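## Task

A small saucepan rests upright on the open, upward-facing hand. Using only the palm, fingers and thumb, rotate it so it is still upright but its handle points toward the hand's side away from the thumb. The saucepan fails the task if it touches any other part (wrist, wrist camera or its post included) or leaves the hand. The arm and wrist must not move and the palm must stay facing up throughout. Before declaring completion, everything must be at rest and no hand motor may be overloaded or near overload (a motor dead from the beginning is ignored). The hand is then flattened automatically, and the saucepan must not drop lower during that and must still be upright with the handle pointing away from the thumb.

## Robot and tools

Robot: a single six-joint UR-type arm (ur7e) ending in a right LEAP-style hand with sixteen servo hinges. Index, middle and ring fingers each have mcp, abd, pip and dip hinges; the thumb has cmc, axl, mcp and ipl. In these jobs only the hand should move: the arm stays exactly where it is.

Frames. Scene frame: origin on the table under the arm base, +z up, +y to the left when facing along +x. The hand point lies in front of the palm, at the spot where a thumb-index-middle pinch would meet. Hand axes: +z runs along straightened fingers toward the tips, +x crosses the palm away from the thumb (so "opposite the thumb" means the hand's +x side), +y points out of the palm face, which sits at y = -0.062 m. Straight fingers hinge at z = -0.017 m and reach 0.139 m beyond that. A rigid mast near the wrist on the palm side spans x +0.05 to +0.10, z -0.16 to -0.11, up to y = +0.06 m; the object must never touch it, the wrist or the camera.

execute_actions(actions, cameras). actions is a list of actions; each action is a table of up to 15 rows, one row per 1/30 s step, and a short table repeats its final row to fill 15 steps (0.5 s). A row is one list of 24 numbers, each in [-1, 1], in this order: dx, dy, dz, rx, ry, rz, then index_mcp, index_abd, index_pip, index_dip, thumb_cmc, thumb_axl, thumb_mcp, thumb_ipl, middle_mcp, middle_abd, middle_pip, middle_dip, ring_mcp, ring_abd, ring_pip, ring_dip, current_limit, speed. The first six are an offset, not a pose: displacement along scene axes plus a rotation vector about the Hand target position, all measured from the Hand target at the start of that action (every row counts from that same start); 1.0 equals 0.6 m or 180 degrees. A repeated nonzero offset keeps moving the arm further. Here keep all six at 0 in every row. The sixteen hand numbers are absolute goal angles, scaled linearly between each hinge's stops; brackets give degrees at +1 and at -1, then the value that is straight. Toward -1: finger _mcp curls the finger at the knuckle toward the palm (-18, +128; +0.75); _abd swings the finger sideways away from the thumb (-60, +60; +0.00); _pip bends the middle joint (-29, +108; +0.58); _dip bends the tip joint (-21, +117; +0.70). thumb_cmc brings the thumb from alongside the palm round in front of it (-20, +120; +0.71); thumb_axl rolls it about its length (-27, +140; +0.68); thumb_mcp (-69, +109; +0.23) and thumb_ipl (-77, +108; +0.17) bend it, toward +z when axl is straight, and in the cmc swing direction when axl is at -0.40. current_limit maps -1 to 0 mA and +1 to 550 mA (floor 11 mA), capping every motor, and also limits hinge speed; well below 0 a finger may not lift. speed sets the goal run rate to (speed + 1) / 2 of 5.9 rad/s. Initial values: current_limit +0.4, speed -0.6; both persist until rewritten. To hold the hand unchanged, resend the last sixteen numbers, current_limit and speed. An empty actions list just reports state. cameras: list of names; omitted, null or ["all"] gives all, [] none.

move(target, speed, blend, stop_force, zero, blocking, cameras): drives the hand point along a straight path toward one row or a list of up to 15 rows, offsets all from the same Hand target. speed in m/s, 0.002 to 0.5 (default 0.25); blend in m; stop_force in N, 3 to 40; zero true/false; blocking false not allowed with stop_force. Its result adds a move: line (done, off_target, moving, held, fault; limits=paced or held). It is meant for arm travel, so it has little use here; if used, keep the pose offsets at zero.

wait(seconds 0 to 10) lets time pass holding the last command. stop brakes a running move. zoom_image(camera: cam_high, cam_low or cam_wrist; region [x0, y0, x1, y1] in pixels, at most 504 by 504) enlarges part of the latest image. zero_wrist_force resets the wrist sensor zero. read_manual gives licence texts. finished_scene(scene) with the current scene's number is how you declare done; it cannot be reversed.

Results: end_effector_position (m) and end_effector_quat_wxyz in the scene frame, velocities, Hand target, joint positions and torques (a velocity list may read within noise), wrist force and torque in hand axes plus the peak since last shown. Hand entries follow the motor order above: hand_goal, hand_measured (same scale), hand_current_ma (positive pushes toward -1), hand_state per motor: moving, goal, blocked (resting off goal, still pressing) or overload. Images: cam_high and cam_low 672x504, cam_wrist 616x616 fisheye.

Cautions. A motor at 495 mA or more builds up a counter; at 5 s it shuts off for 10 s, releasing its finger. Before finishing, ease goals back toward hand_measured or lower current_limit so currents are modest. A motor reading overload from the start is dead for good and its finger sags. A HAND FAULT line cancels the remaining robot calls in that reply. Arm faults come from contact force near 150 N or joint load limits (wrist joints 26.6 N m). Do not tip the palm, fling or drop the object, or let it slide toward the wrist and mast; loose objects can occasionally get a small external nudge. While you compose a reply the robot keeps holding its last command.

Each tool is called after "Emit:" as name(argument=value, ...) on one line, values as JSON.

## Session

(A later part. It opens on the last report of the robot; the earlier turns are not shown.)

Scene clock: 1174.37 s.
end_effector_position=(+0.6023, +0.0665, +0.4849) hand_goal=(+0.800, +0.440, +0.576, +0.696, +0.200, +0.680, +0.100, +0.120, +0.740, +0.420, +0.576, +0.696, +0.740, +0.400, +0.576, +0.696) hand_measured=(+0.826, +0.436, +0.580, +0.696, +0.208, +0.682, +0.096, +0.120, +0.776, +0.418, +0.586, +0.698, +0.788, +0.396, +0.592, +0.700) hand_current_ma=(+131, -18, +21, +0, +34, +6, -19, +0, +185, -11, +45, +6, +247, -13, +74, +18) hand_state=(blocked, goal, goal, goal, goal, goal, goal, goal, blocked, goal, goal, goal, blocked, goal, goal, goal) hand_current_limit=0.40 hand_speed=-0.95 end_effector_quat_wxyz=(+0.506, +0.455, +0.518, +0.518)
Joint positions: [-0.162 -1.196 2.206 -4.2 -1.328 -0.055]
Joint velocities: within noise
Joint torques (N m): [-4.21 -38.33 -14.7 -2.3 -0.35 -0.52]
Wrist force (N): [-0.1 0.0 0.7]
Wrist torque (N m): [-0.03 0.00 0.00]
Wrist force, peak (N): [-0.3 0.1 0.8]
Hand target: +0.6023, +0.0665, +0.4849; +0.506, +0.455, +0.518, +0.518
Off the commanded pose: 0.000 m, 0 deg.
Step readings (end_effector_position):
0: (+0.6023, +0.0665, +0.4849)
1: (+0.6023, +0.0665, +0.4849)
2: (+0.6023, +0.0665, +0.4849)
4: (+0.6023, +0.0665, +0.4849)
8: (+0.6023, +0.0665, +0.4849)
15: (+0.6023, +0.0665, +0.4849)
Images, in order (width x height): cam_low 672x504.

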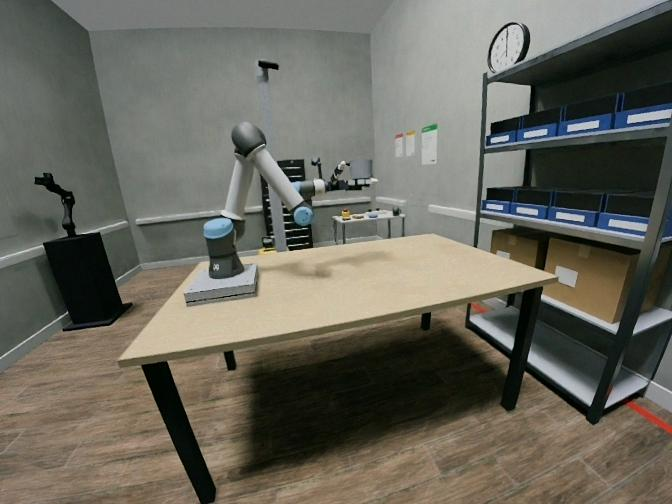

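Emit:
execute_actions(actions=[[[0,0,0,0,0,0,0.80,0.34,0.576,0.696,0.2,0.68,0.10,0.12,0.74,0.32,0.576,0.696,0.74,0.30,0.576,0.696,0.4,-0.95]],[[0,0,0,0,0,0,0.80,0.24,0.576,0.696,0.2,0.68,0.10,0.12,0.74,0.22,0.576,0.696,0.74,0.20,0.576,0.696,0.4,-0.95]]], cameras=["cam_high","cam_low"])

Emit:
zoom_image(camera="cam_high", region=[150, 190, 290, 330])

Emit:
zoom_image(camera="cam_low", region=[330, 145, 400, 195])

Scene clock: 1181.37 s.
end_effector_position=(+0.6023, +0.0665, +0.4849) hand_goal=(+0.800, +0.240, +0.576, +0.696, +0.200, +0.680, +0.100, +0.120, +0.740, +0.220, +0.576, +0.696, +0.740, +0.200, +0.576, +0.696) hand_measured=(+0.826, +0.244, +0.580, +0.696, +0.208, +0.682, +0.096, +0.120, +0.776, +0.222, +0.586, +0.698, +0.788, +0.204, +0.592, +0.700) hand_current_ma=(+131, +13, +21, +0, +34, +6, -19, +0, +185, +8, +45, +6, +247, +19, +74, +18) hand_state=(blocked, goal, goal, goal, goal, goal, goal, goal, blocked, goal, goal, goal, blocked, goal, goal, goal) hand_current_limit=0.40 hand_speed=-0.95 end_effector_quat_wxyz=(+0.506, +0.455, +0.518, +0.518)
Joint positions: [-0.162 -1.196 2.206 -4.2 -1.328 -0.055]
Joint velocities: within noise
Joint torques (N m): [-6.08 -37.62 -14.83 -2.42 -0.36 -0.42]
Wrist force (N): [-0.1 0.2 0.7]
Wrist torque (N m): [0.01 -0.01 -0.03]
Wrist force, peak (N): [-0.2 -0.1 0.8]
Hand target: +0.6023, +0.0665, +0.4849; +0.506, +0.455, +0.518, +0.518
Off the commanded pose: 0.000 m, 0 deg.
Step readings (end_effector_position):
0: (+0.6023, +0.0665, +0.4849)
1: (+0.6023, +0.0665, +0.4849)
2: (+0.6023, +0.0665, +0.4849)
4: (+0.6023, +0.0665, +0.4849)
8: (+0.6023, +0.0665, +0.4849)
15: (+0.6023, +0.0665, +0.4849)
16: (+0.6023, +0.0665, +0.4849)
17: (+0.6023, +0.0665, +0.4849)
19: (+0.6023, +0.0665, +0.4849)
23: (+0.6023, +0.0665, +0.4849)
30: (+0.6023, +0.0665, +0.4849)
Images, in order (width x height): cam_high 672x504, cam_low 672x504.

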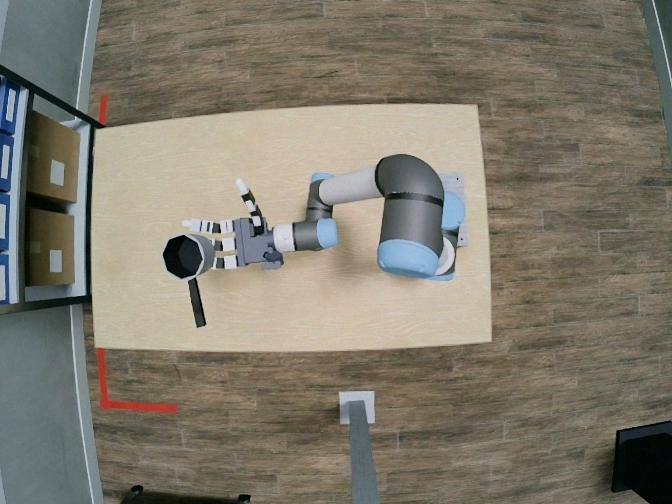

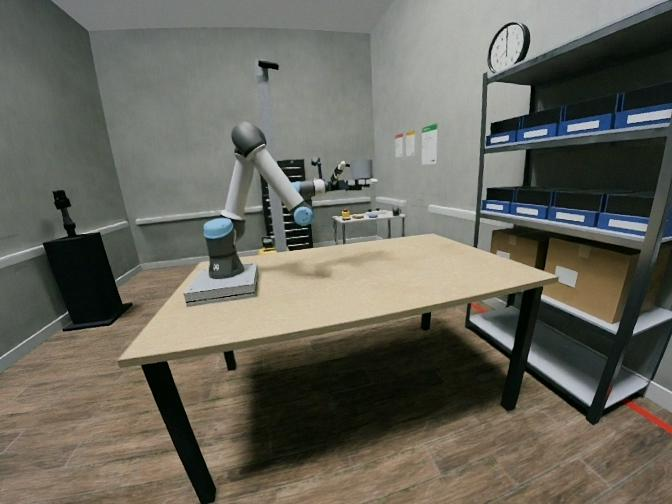

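Scaled by 3.600 from the camera's 672x504 image, which has a finer 960x720 frame.

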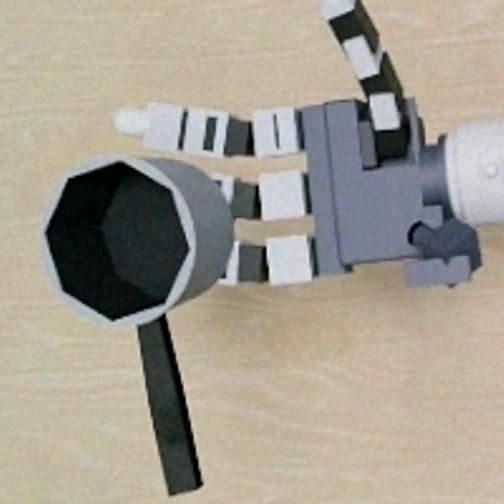

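Scaled by 7.200 from the camera's 672x504 image, which has a finer 960x720 frame.

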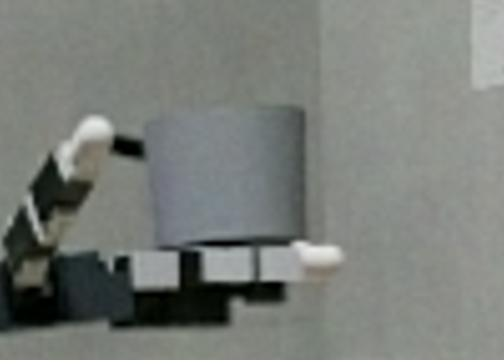

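Emit:
execute_actions(actions=[[[0,0,0,0,0,0,0.82,0.24,0.576,0.696,0.2,0.68,0.10,0.12,0.82,0.22,0.576,0.696,0.74,0.20,0.576,0.696,0.4,-0.95]],[[0,0,0,0,0,0,0.82,0.44,0.576,0.696,0.2,0.68,0.10,0.12,0.82,0.42,0.576,0.696,0.74,0.40,0.576,0.696,0.4,-0.95]],[[0,0,0,0,0,0,0.82,0.64,0.576,0.696,0.2,0.68,0.10,0.12,0.82,0.62,0.576,0.696,0.74,0.60,0.576,0.696,0.4,-0.95]]], cameras=["cam_high"])

Emit:
zoom_image(camera="cam_high", region=[150, 190, 290, 330])

Scene clock: 1194.53 s.
end_effector_position=(+0.6023, +0.0665, +0.4849) hand_goal=(+0.820, +0.640, +0.576, +0.696, +0.200, +0.680, +0.100, +0.120, +0.820, +0.620, +0.576, +0.696, +0.740, +0.600, +0.576, +0.696) hand_measured=(+0.830, +0.636, +0.580, +0.696, +0.208, +0.682, +0.096, +0.120, +0.828, +0.616, +0.586, +0.698, +0.788, +0.594, +0.592, +0.700) hand_current_ma=(+47, -18, +21, +0, +34, +6, -19, +0, +44, -15, +45, +6, +249, -21, +74, +18) hand_state=(goal, goal, goal, goal, goal, goal, goal, goal, goal, goal, goal, goal, blocked, goal, goal, goal) hand_current_limit=0.40 hand_speed=-0.95 end_effector_quat_wxyz=(+0.506, +0.455, +0.518, +0.518)
Joint positions: [-0.162 -1.196 2.206 -4.2 -1.328 -0.055]
Joint velocities: within noise
Joint torques (N m): [-4.71 -36.37 -16.09 -2.58 -0.51 -0.38]
Wrist force (N): [-0.1 0.0 0.6]
Wrist torque (N m): [-0.05 0.00 0.04]
Wrist force, peak (N): [-0.3 0.2 0.8]
Hand target: +0.6023, +0.0665, +0.4849; +0.506, +0.455, +0.518, +0.518
Off the commanded pose: 0.000 m, 0 deg.
Step readings (end_effector_position):
0: (+0.6023, +0.0665, +0.4849)
1: (+0.6023, +0.0665, +0.4849)
2: (+0.6023, +0.0665, +0.4849)
4: (+0.6023, +0.0665, +0.4849)
8: (+0.6023, +0.0665, +0.4849)
15: (+0.6023, +0.0665, +0.4849)
16: (+0.6023, +0.0665, +0.4849)
17: (+0.6023, +0.0665, +0.4849)
19: (+0.6023, +0.0665, +0.4849)
23: (+0.6023, +0.0665, +0.4849)
30: (+0.6023, +0.0665, +0.4849)
31: (+0.6023, +0.0665, +0.4849)
32: (+0.6023, +0.0665, +0.4849)
34: (+0.6023, +0.0665, +0.4849)
38: (+0.6023, +0.0665, +0.4849)
45: (+0.6023, +0.0665, +0.4849)
Images, in order (width x height): cam_high 672x504.

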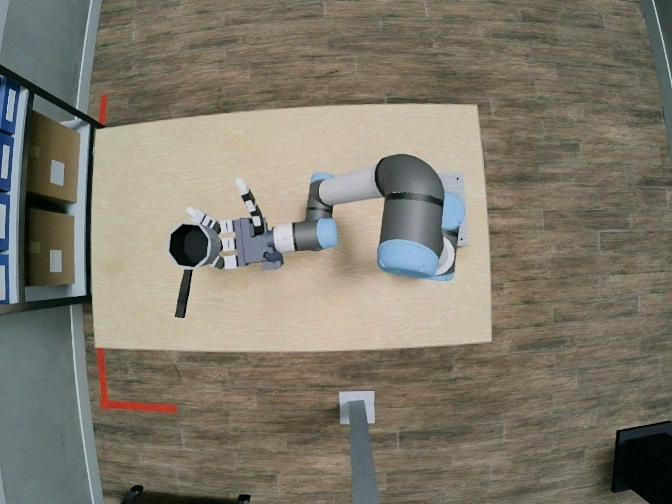

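Scaled by 3.600 from the camera's 672x504 image, which has a finer 960x720 frame.

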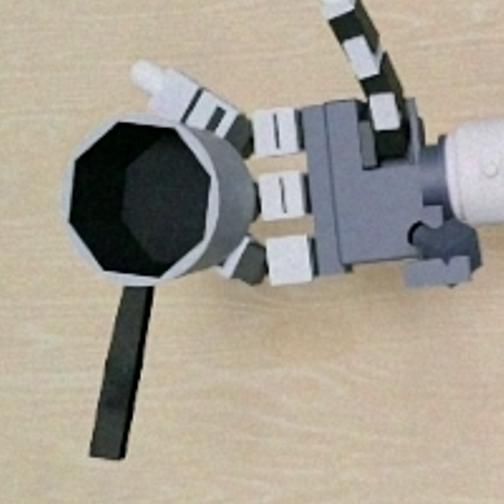

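Emit:
execute_actions(actions=[[[0,0,0,0,0,0,0.82,0.60,0.576,0.696,0.2,0.68,0.10,0.12,0.82,0.51,0.576,0.66,0.74,0.60,0.576,0.696,0.4,-0.95]],[[0,0,0,0,0,0,0.82,0.58,0.576,0.696,0.2,0.68,0.10,0.12,0.735,0.51,0.576,0.66,0.74,0.60,0.576,0.67,0.4,-0.95]]], cameras=["cam_high","cam_low"])

Emit:
zoom_image(camera="cam_high", region=[150, 190, 290, 330])

Emit:
zoom_image(camera="cam_low", region=[330, 145, 400, 195])

Scene clock: 1201.30 s.
end_effector_position=(+0.6023, +0.0665, +0.4849) hand_goal=(+0.820, +0.580, +0.576, +0.696, +0.200, +0.680, +0.100, +0.120, +0.736, +0.510, +0.576, +0.660, +0.740, +0.600, +0.576, +0.670) hand_measured=(+0.830, +0.584, +0.580, +0.696, +0.208, +0.682, +0.096, +0.120, +0.778, +0.512, +0.586, +0.664, +0.788, +0.596, +0.590, +0.676) hand_current_ma=(+47, +12, +21, +0, +34, +6, -19, +0, +217, +9, +45, +19, +249, -14, +69, +32) hand_state=(goal, goal, goal, goal, goal, goal, goal, goal, blocked, goal, goal, goal, blocked, goal, goal, goal) hand_current_limit=0.40 hand_speed=-0.95 end_effector_quat_wxyz=(+0.506, +0.455, +0.518, +0.518)
Joint positions: [-0.162 -1.196 2.206 -4.2 -1.328 -0.055]
Joint velocities: within noise
Joint torques (N m): [-5.76 -36.7 -15.33 -2.8 -0.62 -0.58]
Wrist force (N): [-0.3 0.0 0.7]
Wrist torque (N m): [-0.04 0.01 0.02]
Wrist force, peak (N): [-0.2 0.1 0.8]
Hand target: +0.6023, +0.0665, +0.4849; +0.506, +0.455, +0.518, +0.518
Off the commanded pose: 0.000 m, 0 deg.
Step readings (end_effector_position):
0: (+0.6023, +0.0665, +0.4849)
1: (+0.6023, +0.0665, +0.4849)
2: (+0.6023, +0.0665, +0.4849)
4: (+0.6023, +0.0665, +0.4849)
8: (+0.6023, +0.0665, +0.4849)
15: (+0.6023, +0.0665, +0.4849)
16: (+0.6023, +0.0665, +0.4849)
17: (+0.6023, +0.0665, +0.4849)
19: (+0.6023, +0.0665, +0.4849)
23: (+0.6023, +0.0665, +0.4849)
30: (+0.6023, +0.0665, +0.4849)
Images, in order (width x height): cam_high 672x504, cam_low 672x504.

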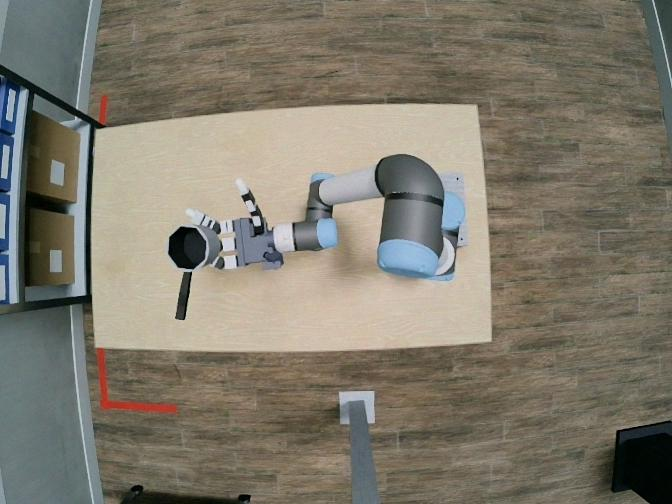

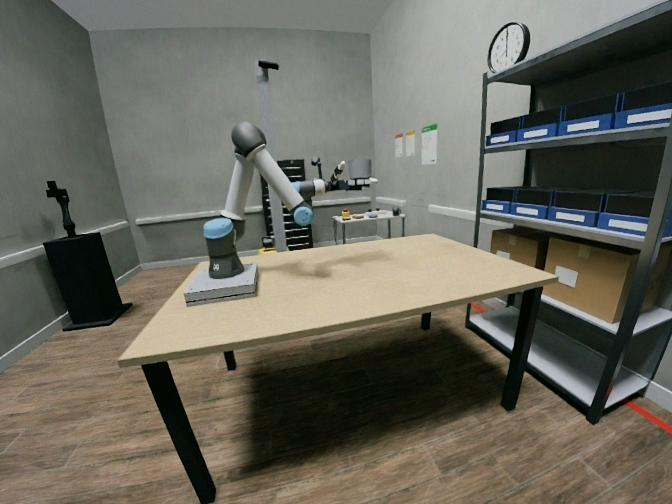

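Scaled by 3.600 from the camera's 672x504 image, which has a finer 960x720 frame.

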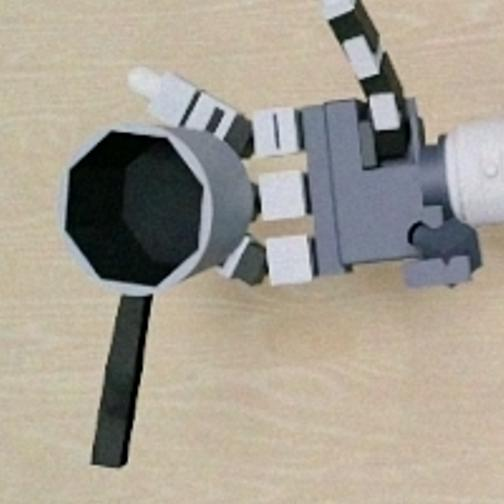

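Scaled by 7.200 from the camera's 672x504 image, which has a finer 960x720 frame.

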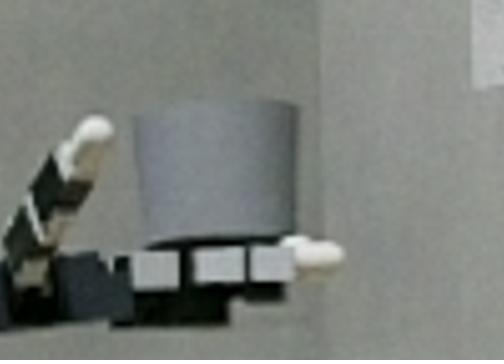

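Emit:
execute_actions(actions=[[[0,0,0,0,0,0,0.82,0.48,0.576,0.696,0.2,0.68,0.10,0.12,0.735,0.41,0.576,0.66,0.74,0.50,0.576,0.67,0.4,-0.95]],[[0,0,0,0,0,0,0.82,0.38,0.576,0.696,0.2,0.68,0.10,0.12,0.735,0.31,0.576,0.66,0.74,0.40,0.576,0.67,0.4,-0.95]]], cameras=["cam_high"])

Emit:
zoom_image(camera="cam_high", region=[150, 190, 290, 330])

Scene clock: 1207.63 s.
end_effector_position=(+0.6023, +0.0665, +0.4849) hand_goal=(+0.820, +0.380, +0.576, +0.696, +0.200, +0.680, +0.100, +0.120, +0.736, +0.310, +0.576, +0.660, +0.740, +0.400, +0.576, +0.670) hand_measured=(+0.830, +0.384, +0.580, +0.696, +0.208, +0.682, +0.096, +0.120, +0.778, +0.312, +0.586, +0.664, +0.788, +0.406, +0.590, +0.676) hand_current_ma=(+47, +13, +21, +0, +34, +6, -19, +0, +217, +11, +47, +19, +249, +25, +68, +27) hand_state=(goal, goal, goal, goal, goal, goal, goal, goal, blocked, goal, goal, goal, blocked, goal, goal, goal) hand_current_limit=0.40 hand_speed=-0.95 end_effector_quat_wxyz=(+0.506, +0.455, +0.518, +0.518)
Joint positions: [-0.162 -1.196 2.206 -4.2 -1.328 -0.055]
Joint velocities: within noise
Joint torques (N m): [-5.4 -37.41 -16.65 -2.45 -0.8 -0.46]
Wrist force (N): [-0.1 0.1 0.5]
Wrist torque (N m): [0.00 0.00 0.00]
Wrist force, peak (N): [-0.1 -0.1 0.9]
Hand target: +0.6023, +0.0665, +0.4849; +0.506, +0.455, +0.518, +0.518
Off the commanded pose: 0.000 m, 0 deg.
Step readings (end_effector_position):
0: (+0.6023, +0.0665, +0.4849)
1: (+0.6023, +0.0665, +0.4849)
2: (+0.6023, +0.0665, +0.4849)
4: (+0.6023, +0.0665, +0.4849)
8: (+0.6023, +0.0665, +0.4849)
15: (+0.6023, +0.0665, +0.4849)
16: (+0.6023, +0.0665, +0.4849)
17: (+0.6023, +0.0665, +0.4849)
19: (+0.6023, +0.0665, +0.4849)
23: (+0.6023, +0.0665, +0.4849)
30: (+0.6023, +0.0665, +0.4849)
Images, in order (width x height): cam_high 672x504.

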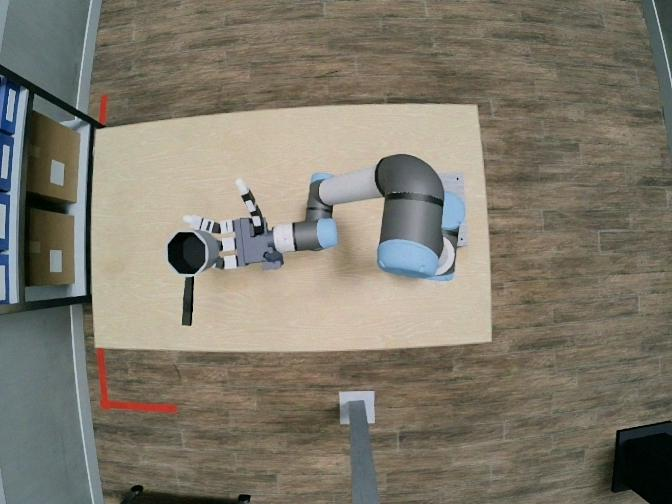

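Scaled by 3.600 from the camera's 672x504 image, which has a finer 960x720 frame.

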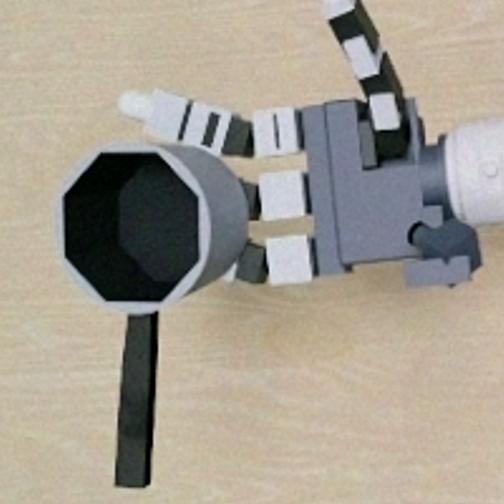

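Emit:
execute_actions(actions=[[[0,0,0,0,0,0,0.82,0.28,0.576,0.696,0.2,0.68,0.10,0.12,0.735,0.21,0.576,0.66,0.74,0.30,0.576,0.67,0.4,-0.95]],[[0,0,0,0,0,0,0.82,0.18,0.576,0.696,0.2,0.68,0.10,0.12,0.735,0.11,0.576,0.66,0.74,0.20,0.576,0.67,0.4,-0.95]]], cameras=["cam_high"])

Emit:
zoom_image(camera="cam_high", region=[150, 190, 290, 330])

Scene clock: 1213.90 s.
end_effector_position=(+0.6023, +0.0665, +0.4849) hand_goal=(+0.820, +0.180, +0.576, +0.696, +0.200, +0.680, +0.100, +0.120, +0.736, +0.110, +0.576, +0.660, +0.740, +0.200, +0.576, +0.670) hand_measured=(+0.830, +0.184, +0.580, +0.696, +0.208, +0.682, +0.096, +0.120, +0.778, +0.112, +0.586, +0.664, +0.788, +0.206, +0.590, +0.676) hand_current_ma=(+47, +13, +21, +0, +34, +6, -19, +0, +216, +10, +47, +19, +249, +23, +68, +27) hand_state=(goal, goal, goal, goal, goal, goal, goal, goal, blocked, goal, goal, goal, blocked, goal, goal, goal) hand_current_limit=0.40 hand_speed=-0.95 end_effector_quat_wxyz=(+0.506, +0.455, +0.518, +0.518)
Joint positions: [-0.162 -1.196 2.206 -4.2 -1.328 -0.055]
Joint velocities: within noise
Joint torques (N m): [-5.66 -37.31 -15.7 -2.42 -0.73 -0.35]
Wrist force (N): [-0.2 -0.1 0.6]
Wrist torque (N m): [-0.02 0.01 -0.06]
Wrist force, peak (N): [-0.1 0.2 0.8]
Hand target: +0.6023, +0.0665, +0.4849; +0.506, +0.455, +0.518, +0.518
Off the commanded pose: 0.000 m, 0 deg.
Step readings (end_effector_position):
0: (+0.6023, +0.0665, +0.4849)
1: (+0.6023, +0.0665, +0.4849)
2: (+0.6023, +0.0665, +0.4849)
4: (+0.6023, +0.0665, +0.4849)
8: (+0.6023, +0.0665, +0.4849)
15: (+0.6023, +0.0665, +0.4849)
16: (+0.6023, +0.0665, +0.4849)
17: (+0.6023, +0.0665, +0.4849)
19: (+0.6023, +0.0665, +0.4849)
23: (+0.6023, +0.0665, +0.4849)
30: (+0.6023, +0.0665, +0.4849)
Images, in order (width x height): cam_high 672x504.

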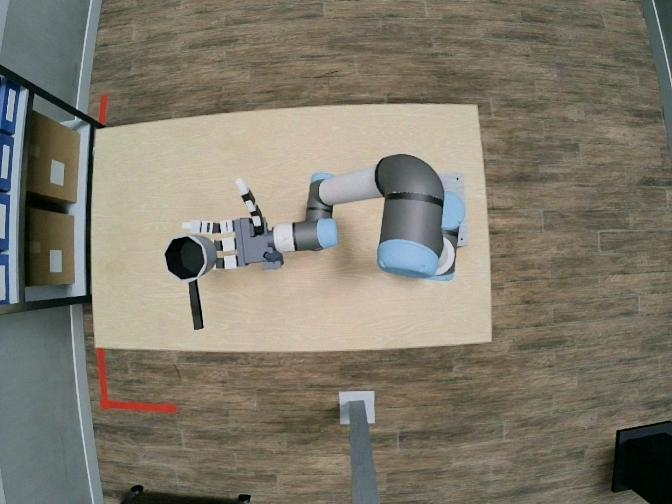

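Scaled by 3.600 from the camera's 672x504 image, which has a finer 960x720 frame.

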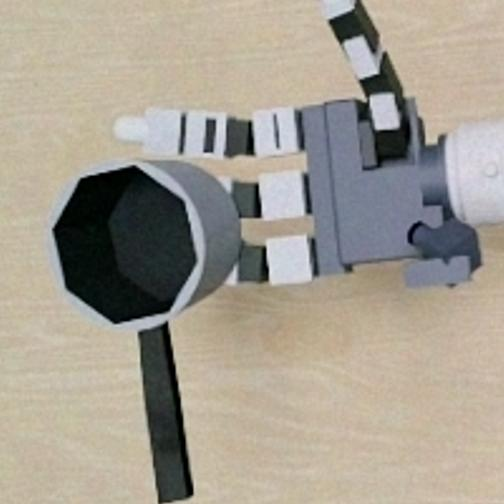

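Emit:
execute_actions(actions=[[[0,0,0,0,0,0,0.82,0.18,0.576,0.696,0.2,0.68,0.10,0.12,0.735,0.11,0.576,0.65,0.74,0.20,0.576,0.75,0.4,-0.95]]], cameras=["cam_high","cam_low"])

Emit:
zoom_image(camera="cam_low", region=[330, 145, 400, 195])

Emit:
execute_actions(actions=[[[0,0,0,0,0,0,0.82,0.18,0.576,0.696,0.2,0.68,0.10,0.12,0.735,0.11,0.576,0.65,0.74,0.10,0.576,0.75,0.4,-0.95]]], cameras=["cam_high","cam_low"])

Emit:
zoom_image(camera="cam_low", region=[330, 145, 400, 195])

Emit:
zoom_image(camera="cam_high", region=[150, 190, 290, 330])

Scene clock: 1237.30 s.
end_effector_position=(+0.6023, +0.0665, +0.4849) hand_goal=(+0.820, +0.180, +0.576, +0.696, +0.200, +0.680, +0.100, +0.120, +0.736, +0.110, +0.576, +0.650, +0.740, +0.200, +0.576, +0.750) hand_measured=(+0.830, +0.184, +0.580, +0.696, +0.208, +0.682, +0.096, +0.120, +0.778, +0.112, +0.586, +0.660, +0.788, +0.200, +0.590, +0.746) hand_current_ma=(+47, +13, +21, +0, +34, +6, -19, +0, +216, +6, +47, +51, +249, +4, +68, -21) hand_state=(goal, goal, goal, goal, goal, goal, goal, goal, blocked, goal, goal, goal, blocked, goal, goal, goal) hand_current_limit=0.40 hand_speed=-0.95 end_effector_quat_wxyz=(+0.506, +0.455, +0.518, +0.518)
Joint positions: [-0.162 -1.196 2.206 -4.2 -1.328 -0.055]
Joint velocities: within noise
Joint torques (N m): [-5.31 -37.88 -14.94 -2.79 -0.89 -0.57]
Wrist force (N): [-0.1 0.1 0.6]
Wrist torque (N m): [0.00 0.00 -0.05]
Wrist force, peak (N): [-0.4 -0.2 0.8]
Hand target: +0.6023, +0.0665, +0.4849; +0.506, +0.455, +0.518, +0.518
Off the commanded pose: 0.000 m, 0 deg.
Step readings (end_effector_position):
0: (+0.6023, +0.0665, +0.4849)
1: (+0.6023, +0.0665, +0.4849)
2: (+0.6023, +0.0665, +0.4849)
4: (+0.6023, +0.0665, +0.4849)
8: (+0.6023, +0.0665, +0.4849)
15: (+0.6023, +0.0665, +0.4849)
Images, in order (width x height): cam_high 672x504, cam_low 672x504.

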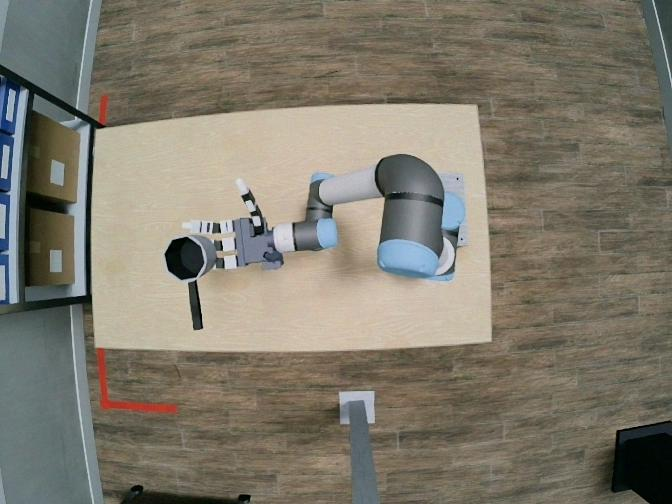

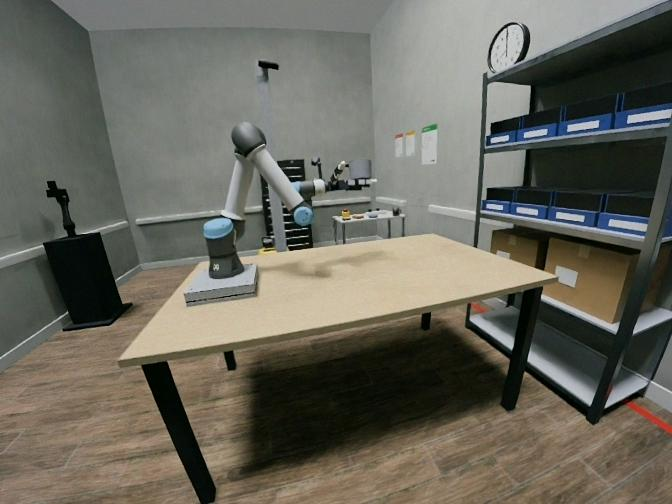

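Scaled by 7.200 from the camera's 672x504 image, which has a finer 960x720 frame.

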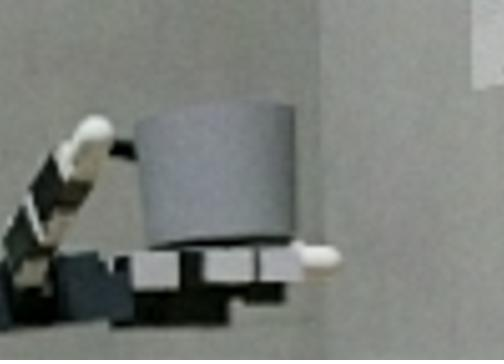

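Scene clock: 1238.23 s.
end_effector_position=(+0.6023, +0.0665, +0.4849) hand_goal=(+0.820, +0.180, +0.576, +0.696, +0.200, +0.680, +0.100, +0.120, +0.736, +0.110, +0.576, +0.650, +0.740, +0.100, +0.576, +0.750) hand_measured=(+0.830, +0.184, +0.580, +0.696, +0.208, +0.682, +0.096, +0.120, +0.778, +0.108, +0.586, +0.660, +0.788, +0.108, +0.590, +0.748) hand_current_ma=(+47, +13, +21, +0, +34, +6, -19, +0, +216, -8, +47, +50, +249, +30, +68, -13) hand_state=(goal, goal, goal, goal, goal, goal, goal, goal, blocked, goal, goal, goal, blocked, goal, goal, goal) hand_current_limit=0.40 hand_speed=-0.95 end_effector_quat_wxyz=(+0.506, +0.455, +0.518, +0.518)
Joint positions: [-0.162 -1.196 2.206 -4.2 -1.328 -0.055]
Joint velocities: within noise
Joint torques (N m): [-4.4 -37.98 -14.62 -2.62 -0.94 -0.44]
Wrist force (N): [-0.1 0.1 0.6]
Wrist torque (N m): [0.00 0.00 -0.06]
Wrist force, peak (N): [-0.1 0.1 0.8]
Hand target: +0.6023, +0.0665, +0.4849; +0.506, +0.455, +0.518, +0.518
Off the commanded pose: 0.000 m, 0 deg.
Step readings (end_effector_position):
0: (+0.6023, +0.0665, +0.4849)
1: (+0.6023, +0.0665, +0.4849)
2: (+0.6023, +0.0665, +0.4849)
4: (+0.6023, +0.0665, +0.4849)
8: (+0.6023, +0.0665, +0.4849)
15: (+0.6023, +0.0665, +0.4849)
Images, in order (width x height): cam_high 672x504, cam_low 672x504.

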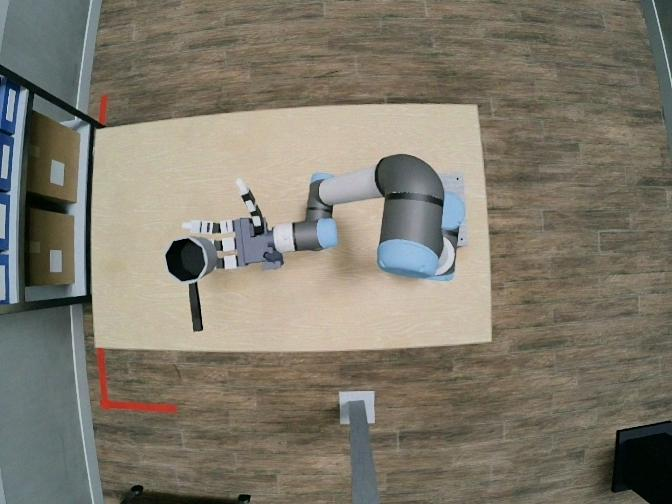

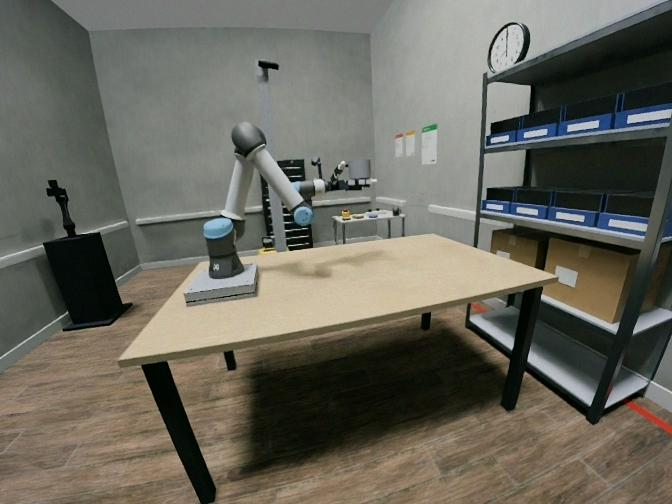

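Scaled by 7.200 from the camera's 672x504 image, which has a finer 960x720 frame.

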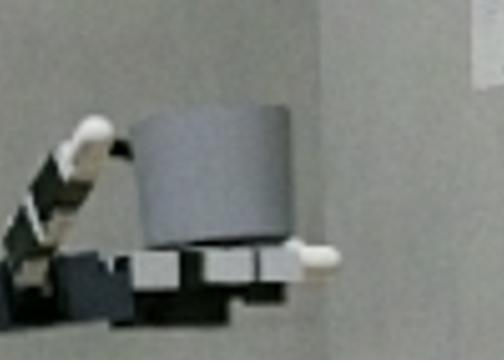

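Scaled by 3.600 from the camera's 672x504 image, which has a finer 960x720 frame.

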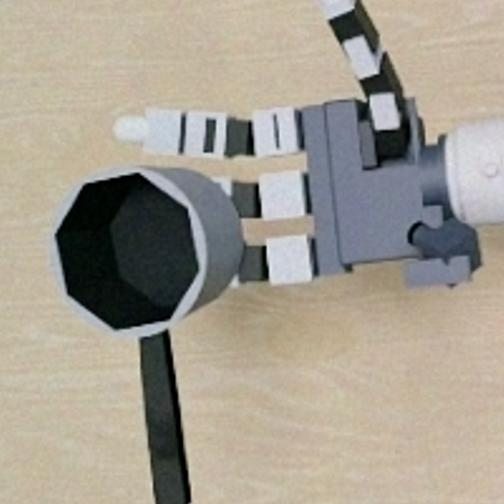

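Emit:
execute_actions(actions=[[[0,0,0,0,0,0,0.82,0.18,0.576,0.696,0.2,0.68,0.10,0.12,0.735,0.11,0.576,0.65,0.74,0.0,0.576,0.75,0.4,-0.95]]], cameras=["cam_high","cam_low"])

Emit:
zoom_image(camera="cam_low", region=[330, 145, 400, 195])

Emit:
zoom_image(camera="cam_high", region=[150, 190, 290, 330])

Scene clock: 1243.90 s.
end_effector_position=(+0.6023, +0.0665, +0.4849) hand_goal=(+0.820, +0.180, +0.576, +0.696, +0.200, +0.680, +0.100, +0.120, +0.736, +0.110, +0.576, +0.650, +0.740, +0.000, +0.576, +0.750) hand_measured=(+0.830, +0.184, +0.580, +0.696, +0.208, +0.682, +0.096, +0.120, +0.778, +0.108, +0.586, +0.660, +0.788, +0.006, +0.590, +0.748) hand_current_ma=(+47, +13, +21, +0, +34, +6, -19, +0, +216, -9, +47, +44, +249, +25, +68, -13) hand_state=(goal, goal, goal, goal, goal, goal, goal, goal, blocked, goal, goal, goal, blocked, goal, goal, goal) hand_current_limit=0.40 hand_speed=-0.95 end_effector_quat_wxyz=(+0.506, +0.455, +0.518, +0.518)
Joint positions: [-0.162 -1.196 2.206 -4.2 -1.328 -0.055]
Joint velocities: within noise
Joint torques (N m): [-4.37 -38.09 -16.14 -2.85 -1.02 -0.42]
Wrist force (N): [-0.1 0.0 0.7]
Wrist torque (N m): [-0.03 -0.01 -0.07]
Wrist force, peak (N): [-0.1 0.1 0.8]
Hand target: +0.6023, +0.0665, +0.4849; +0.506, +0.455, +0.518, +0.518
Off the commanded pose: 0.000 m, 0 deg.
Step readings (end_effector_position):
0: (+0.6023, +0.0665, +0.4849)
1: (+0.6023, +0.0665, +0.4849)
2: (+0.6023, +0.0665, +0.4849)
4: (+0.6023, +0.0665, +0.4849)
8: (+0.6023, +0.0665, +0.4849)
15: (+0.6023, +0.0665, +0.4849)
Images, in order (width x height): cam_high 672x504, cam_low 672x504.

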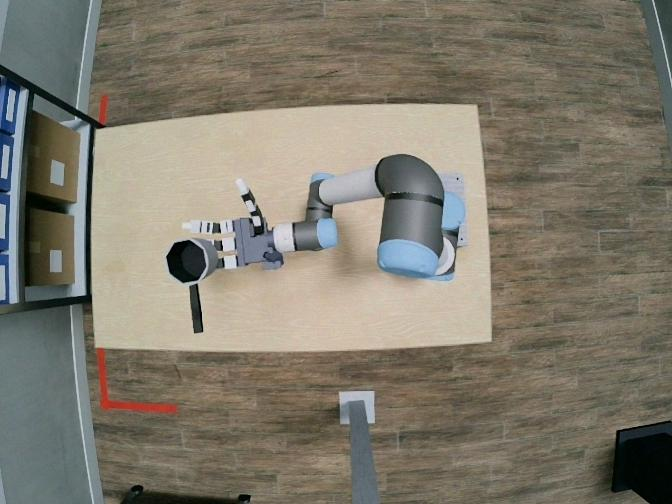

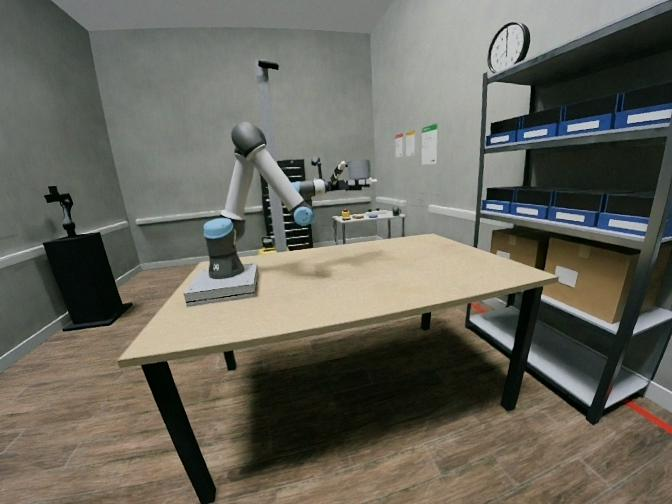

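Scaled by 7.200 from the camera's 672x504 image, which has a finer 960x720 frame.

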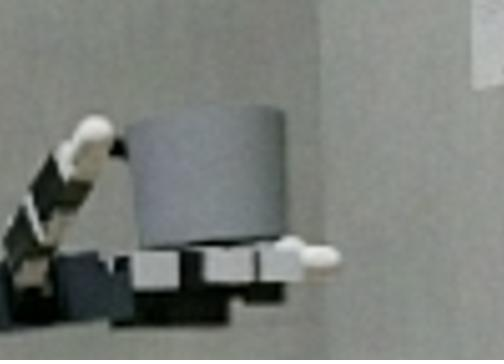

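Scaled by 3.600 from the camera's 672x504 image, which has a finer 960x720 frame.

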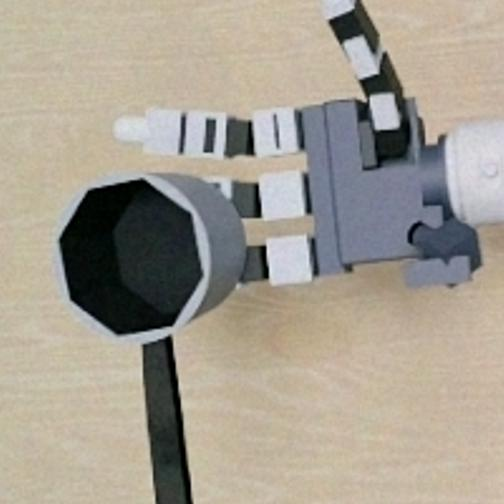

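Emit:
execute_actions(actions=[[[0,0,0,0,0,0,0.82,0.20,0.576,0.696,0.2,0.68,0.10,0.12,0.735,0.11,0.576,0.65,0.74,0.0,0.576,0.696,0.4,-0.95]],[[0,0,0,0,0,0,0.82,0.20,0.576,0.696,0.2,0.68,0.10,0.12,0.82,0.13,0.576,0.696,0.74,0.0,0.576,0.696,0.4,-0.95]],[[0,0,0,0,0,0,0.82,0.20,0.576,0.696,0.2,0.68,0.10,0.12,0.82,0.13,0.576,0.696,0.74,0.12,0.576,0.696,0.4,-0.95]]], cameras=["cam_high","cam_low"])

Emit:
zoom_image(camera="cam_low", region=[330, 145, 400, 195])

Emit:
zoom_image(camera="cam_high", region=[150, 200, 290, 340])

Scene clock: 1260.90 s.
end_effector_position=(+0.6023, +0.0665, +0.4849) hand_goal=(+0.820, +0.200, +0.576, +0.696, +0.200, +0.680, +0.100, +0.120, +0.820, +0.130, +0.576, +0.696, +0.740, +0.120, +0.576, +0.696) hand_measured=(+0.830, +0.196, +0.580, +0.696, +0.208, +0.682, +0.096, +0.120, +0.828, +0.126, +0.586, +0.694, +0.788, +0.114, +0.590, +0.702) hand_current_ma=(+47, -18, +21, +0, +34, +6, -19, +0, +44, -15, +47, -8, +249, -22, +68, +32) hand_state=(goal, goal, goal, goal, goal, goal, goal, goal, goal, goal, goal, goal, blocked, goal, goal, goal) hand_current_limit=0.40 hand_speed=-0.95 end_effector_quat_wxyz=(+0.506, +0.455, +0.518, +0.518)
Joint positions: [-0.162 -1.196 2.206 -4.2 -1.328 -0.055]
Joint velocities: within noise
Joint torques (N m): [-2.14 -39.22 -14.4 -2.63 -1.07 -0.37]
Wrist force (N): [-0.2 0.0 0.6]
Wrist torque (N m): [-0.03 0.01 -0.06]
Wrist force, peak (N): [-0.1 0.3 0.8]
Hand target: +0.6023, +0.0665, +0.4849; +0.506, +0.455, +0.518, +0.518
Off the commanded pose: 0.000 m, 0 deg.
Step readings (end_effector_position):
0: (+0.6023, +0.0665, +0.4849)
1: (+0.6023, +0.0665, +0.4849)
2: (+0.6023, +0.0665, +0.4849)
4: (+0.6023, +0.0665, +0.4849)
8: (+0.6023, +0.0665, +0.4849)
15: (+0.6023, +0.0665, +0.4849)
16: (+0.6023, +0.0665, +0.4849)
17: (+0.6023, +0.0665, +0.4849)
19: (+0.6023, +0.0665, +0.4849)
23: (+0.6023, +0.0665, +0.4849)
30: (+0.6023, +0.0665, +0.4849)
31: (+0.6023, +0.0665, +0.4849)
32: (+0.6023, +0.0665, +0.4849)
34: (+0.6023, +0.0665, +0.4849)
38: (+0.6023, +0.0665, +0.4849)
45: (+0.6023, +0.0665, +0.4849)
Images, in order (width x height): cam_high 672x504, cam_low 672x504.

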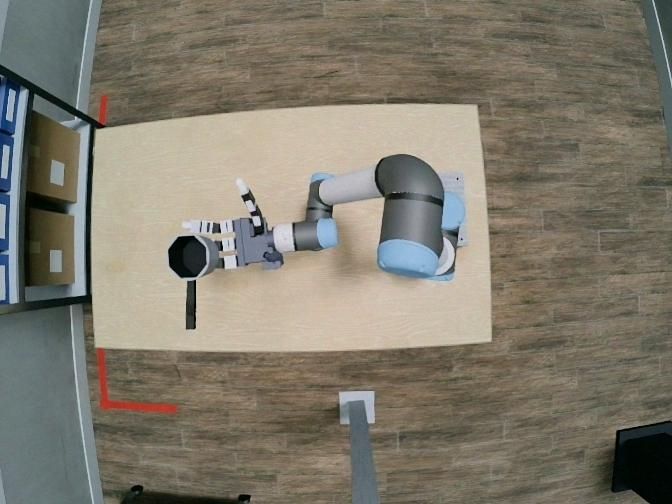

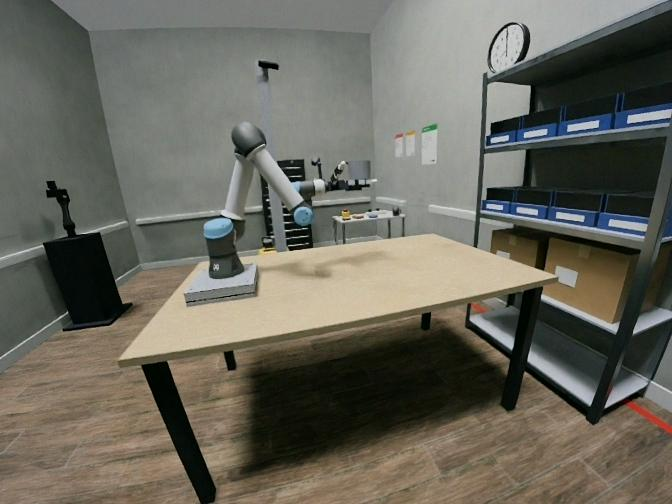

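Scaled by 7.200 from the camera's 672x504 image, which has a finer 960x720 frame.

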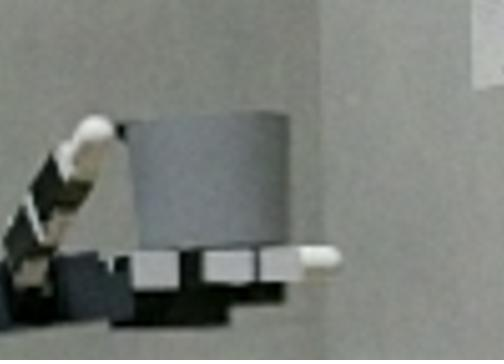

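Scaled by 3.600 from the camera's 672x504 image, which has a finer 960x720 frame.

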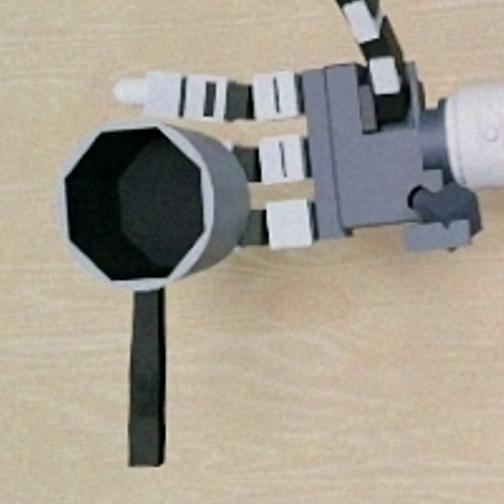

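Emit:
execute_actions(actions=[[[0,0,0,0,0,0,0.82,0.12,0.576,0.696,0.2,0.68,0.10,0.12,0.82,0.04,0.576,0.65,0.74,0.12,0.576,0.696,0.4,-0.95]],[[0,0,0,0,0,0,0.82,0.12,0.576,0.696,0.2,0.68,0.10,0.12,0.735,0.04,0.576,0.65,0.74,0.12,0.576,0.75,0.4,-0.95]],[[0,0,0,0,0,0,0.82,0.12,0.576,0.696,0.2,0.68,0.10,0.12,0.735,0.04,0.576,0.65,0.74,0.06,0.576,0.75,0.4,-0.95]],[[0,0,0,0,0,0,0.82,0.12,0.576,0.696,0.2,0.68,0.10,0.12,0.735,0.04,0.576,0.65,0.74,-0.01,0.576,0.75,0.4,-0.95]]], cameras=["cam_high","cam_low"])

Emit:
zoom_image(camera="cam_low", region=[330, 145, 400, 195])

Emit:
zoom_image(camera="cam_high", region=[150, 200, 290, 340])

Scene clock: 1271.30 s.
end_effector_position=(+0.6023, +0.0665, +0.4849) hand_goal=(+0.820, +0.120, +0.576, +0.696, +0.200, +0.680, +0.100, +0.120, +0.736, +0.040, +0.576, +0.650, +0.740, -0.010, +0.576, +0.750) hand_measured=(+0.830, +0.124, +0.580, +0.696, +0.208, +0.682, +0.096, +0.120, +0.784, +0.038, +0.586, +0.654, +0.788, -0.002, +0.590, +0.748) hand_current_ma=(+47, +13, +21, +0, +34, +6, -19, +0, +246, -10, +48, +19, +249, +36, +68, -13) hand_state=(goal, goal, goal, goal, goal, goal, goal, goal, blocked, goal, goal, goal, blocked, goal, goal, goal) hand_current_limit=0.40 hand_speed=-0.95 end_effector_quat_wxyz=(+0.506, +0.455, +0.518, +0.518)
Joint positions: [-0.162 -1.196 2.206 -4.2 -1.328 -0.055]
Joint velocities: within noise
Joint torques (N m): [-2.76 -38.26 -15.94 -2.79 -1.27 -0.61]
Wrist force (N): [-0.1 0.1 0.6]
Wrist torque (N m): [0.00 0.00 -0.07]
Wrist force, peak (N): [-0.4 0.0 0.8]
Hand target: +0.6023, +0.0665, +0.4849; +0.506, +0.455, +0.518, +0.518
Off the commanded pose: 0.000 m, 0 deg.
Step readings (end_effector_position):
0: (+0.6023, +0.0665, +0.4849)
1: (+0.6023, +0.0665, +0.4849)
2: (+0.6023, +0.0665, +0.4849)
4: (+0.6023, +0.0665, +0.4849)
8: (+0.6023, +0.0665, +0.4849)
15: (+0.6023, +0.0665, +0.4849)
16: (+0.6023, +0.0665, +0.4849)
17: (+0.6023, +0.0665, +0.4849)
19: (+0.6023, +0.0665, +0.4849)
23: (+0.6023, +0.0665, +0.4849)
30: (+0.6023, +0.0665, +0.4849)
31: (+0.6023, +0.0665, +0.4849)
32: (+0.6023, +0.0665, +0.4849)
34: (+0.6023, +0.0665, +0.4849)
38: (+0.6023, +0.0665, +0.4849)
45: (+0.6023, +0.0665, +0.4849)
46: (+0.6023, +0.0665, +0.4849)
47: (+0.6023, +0.0665, +0.4849)
49: (+0.6023, +0.0665, +0.4849)
53: (+0.6023, +0.0665, +0.4849)
60: (+0.6023, +0.0665, +0.4849)
Images, in order (width x height): cam_high 672x504, cam_low 672x504.

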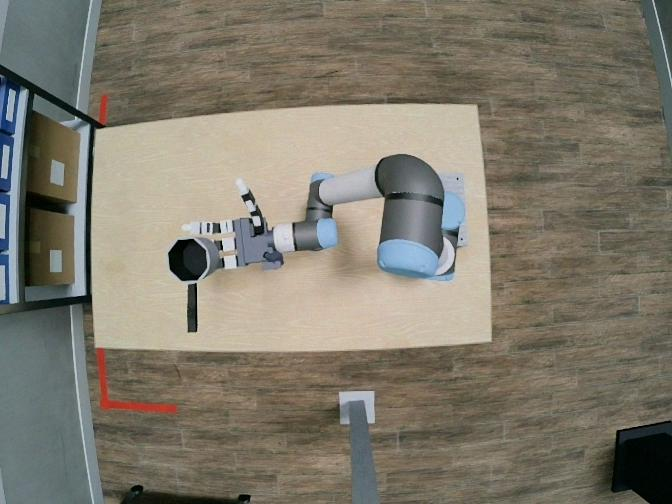

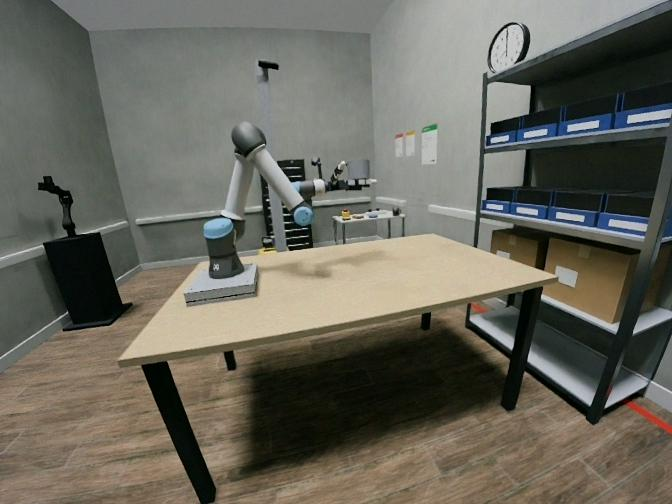

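Scaled by 7.200 from the camera's 672x504 image, which has a finer 960x720 frame.

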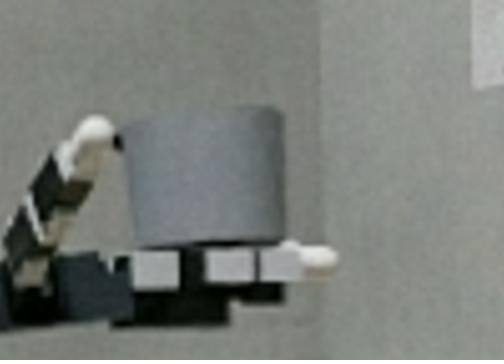

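Scaled by 3.600 from the camera's 672x504 image, which has a finer 960x720 frame.

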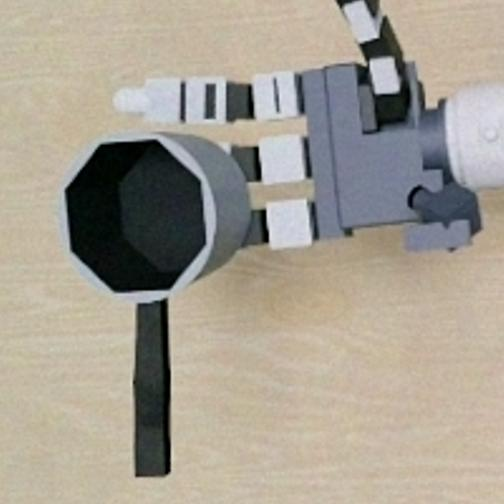

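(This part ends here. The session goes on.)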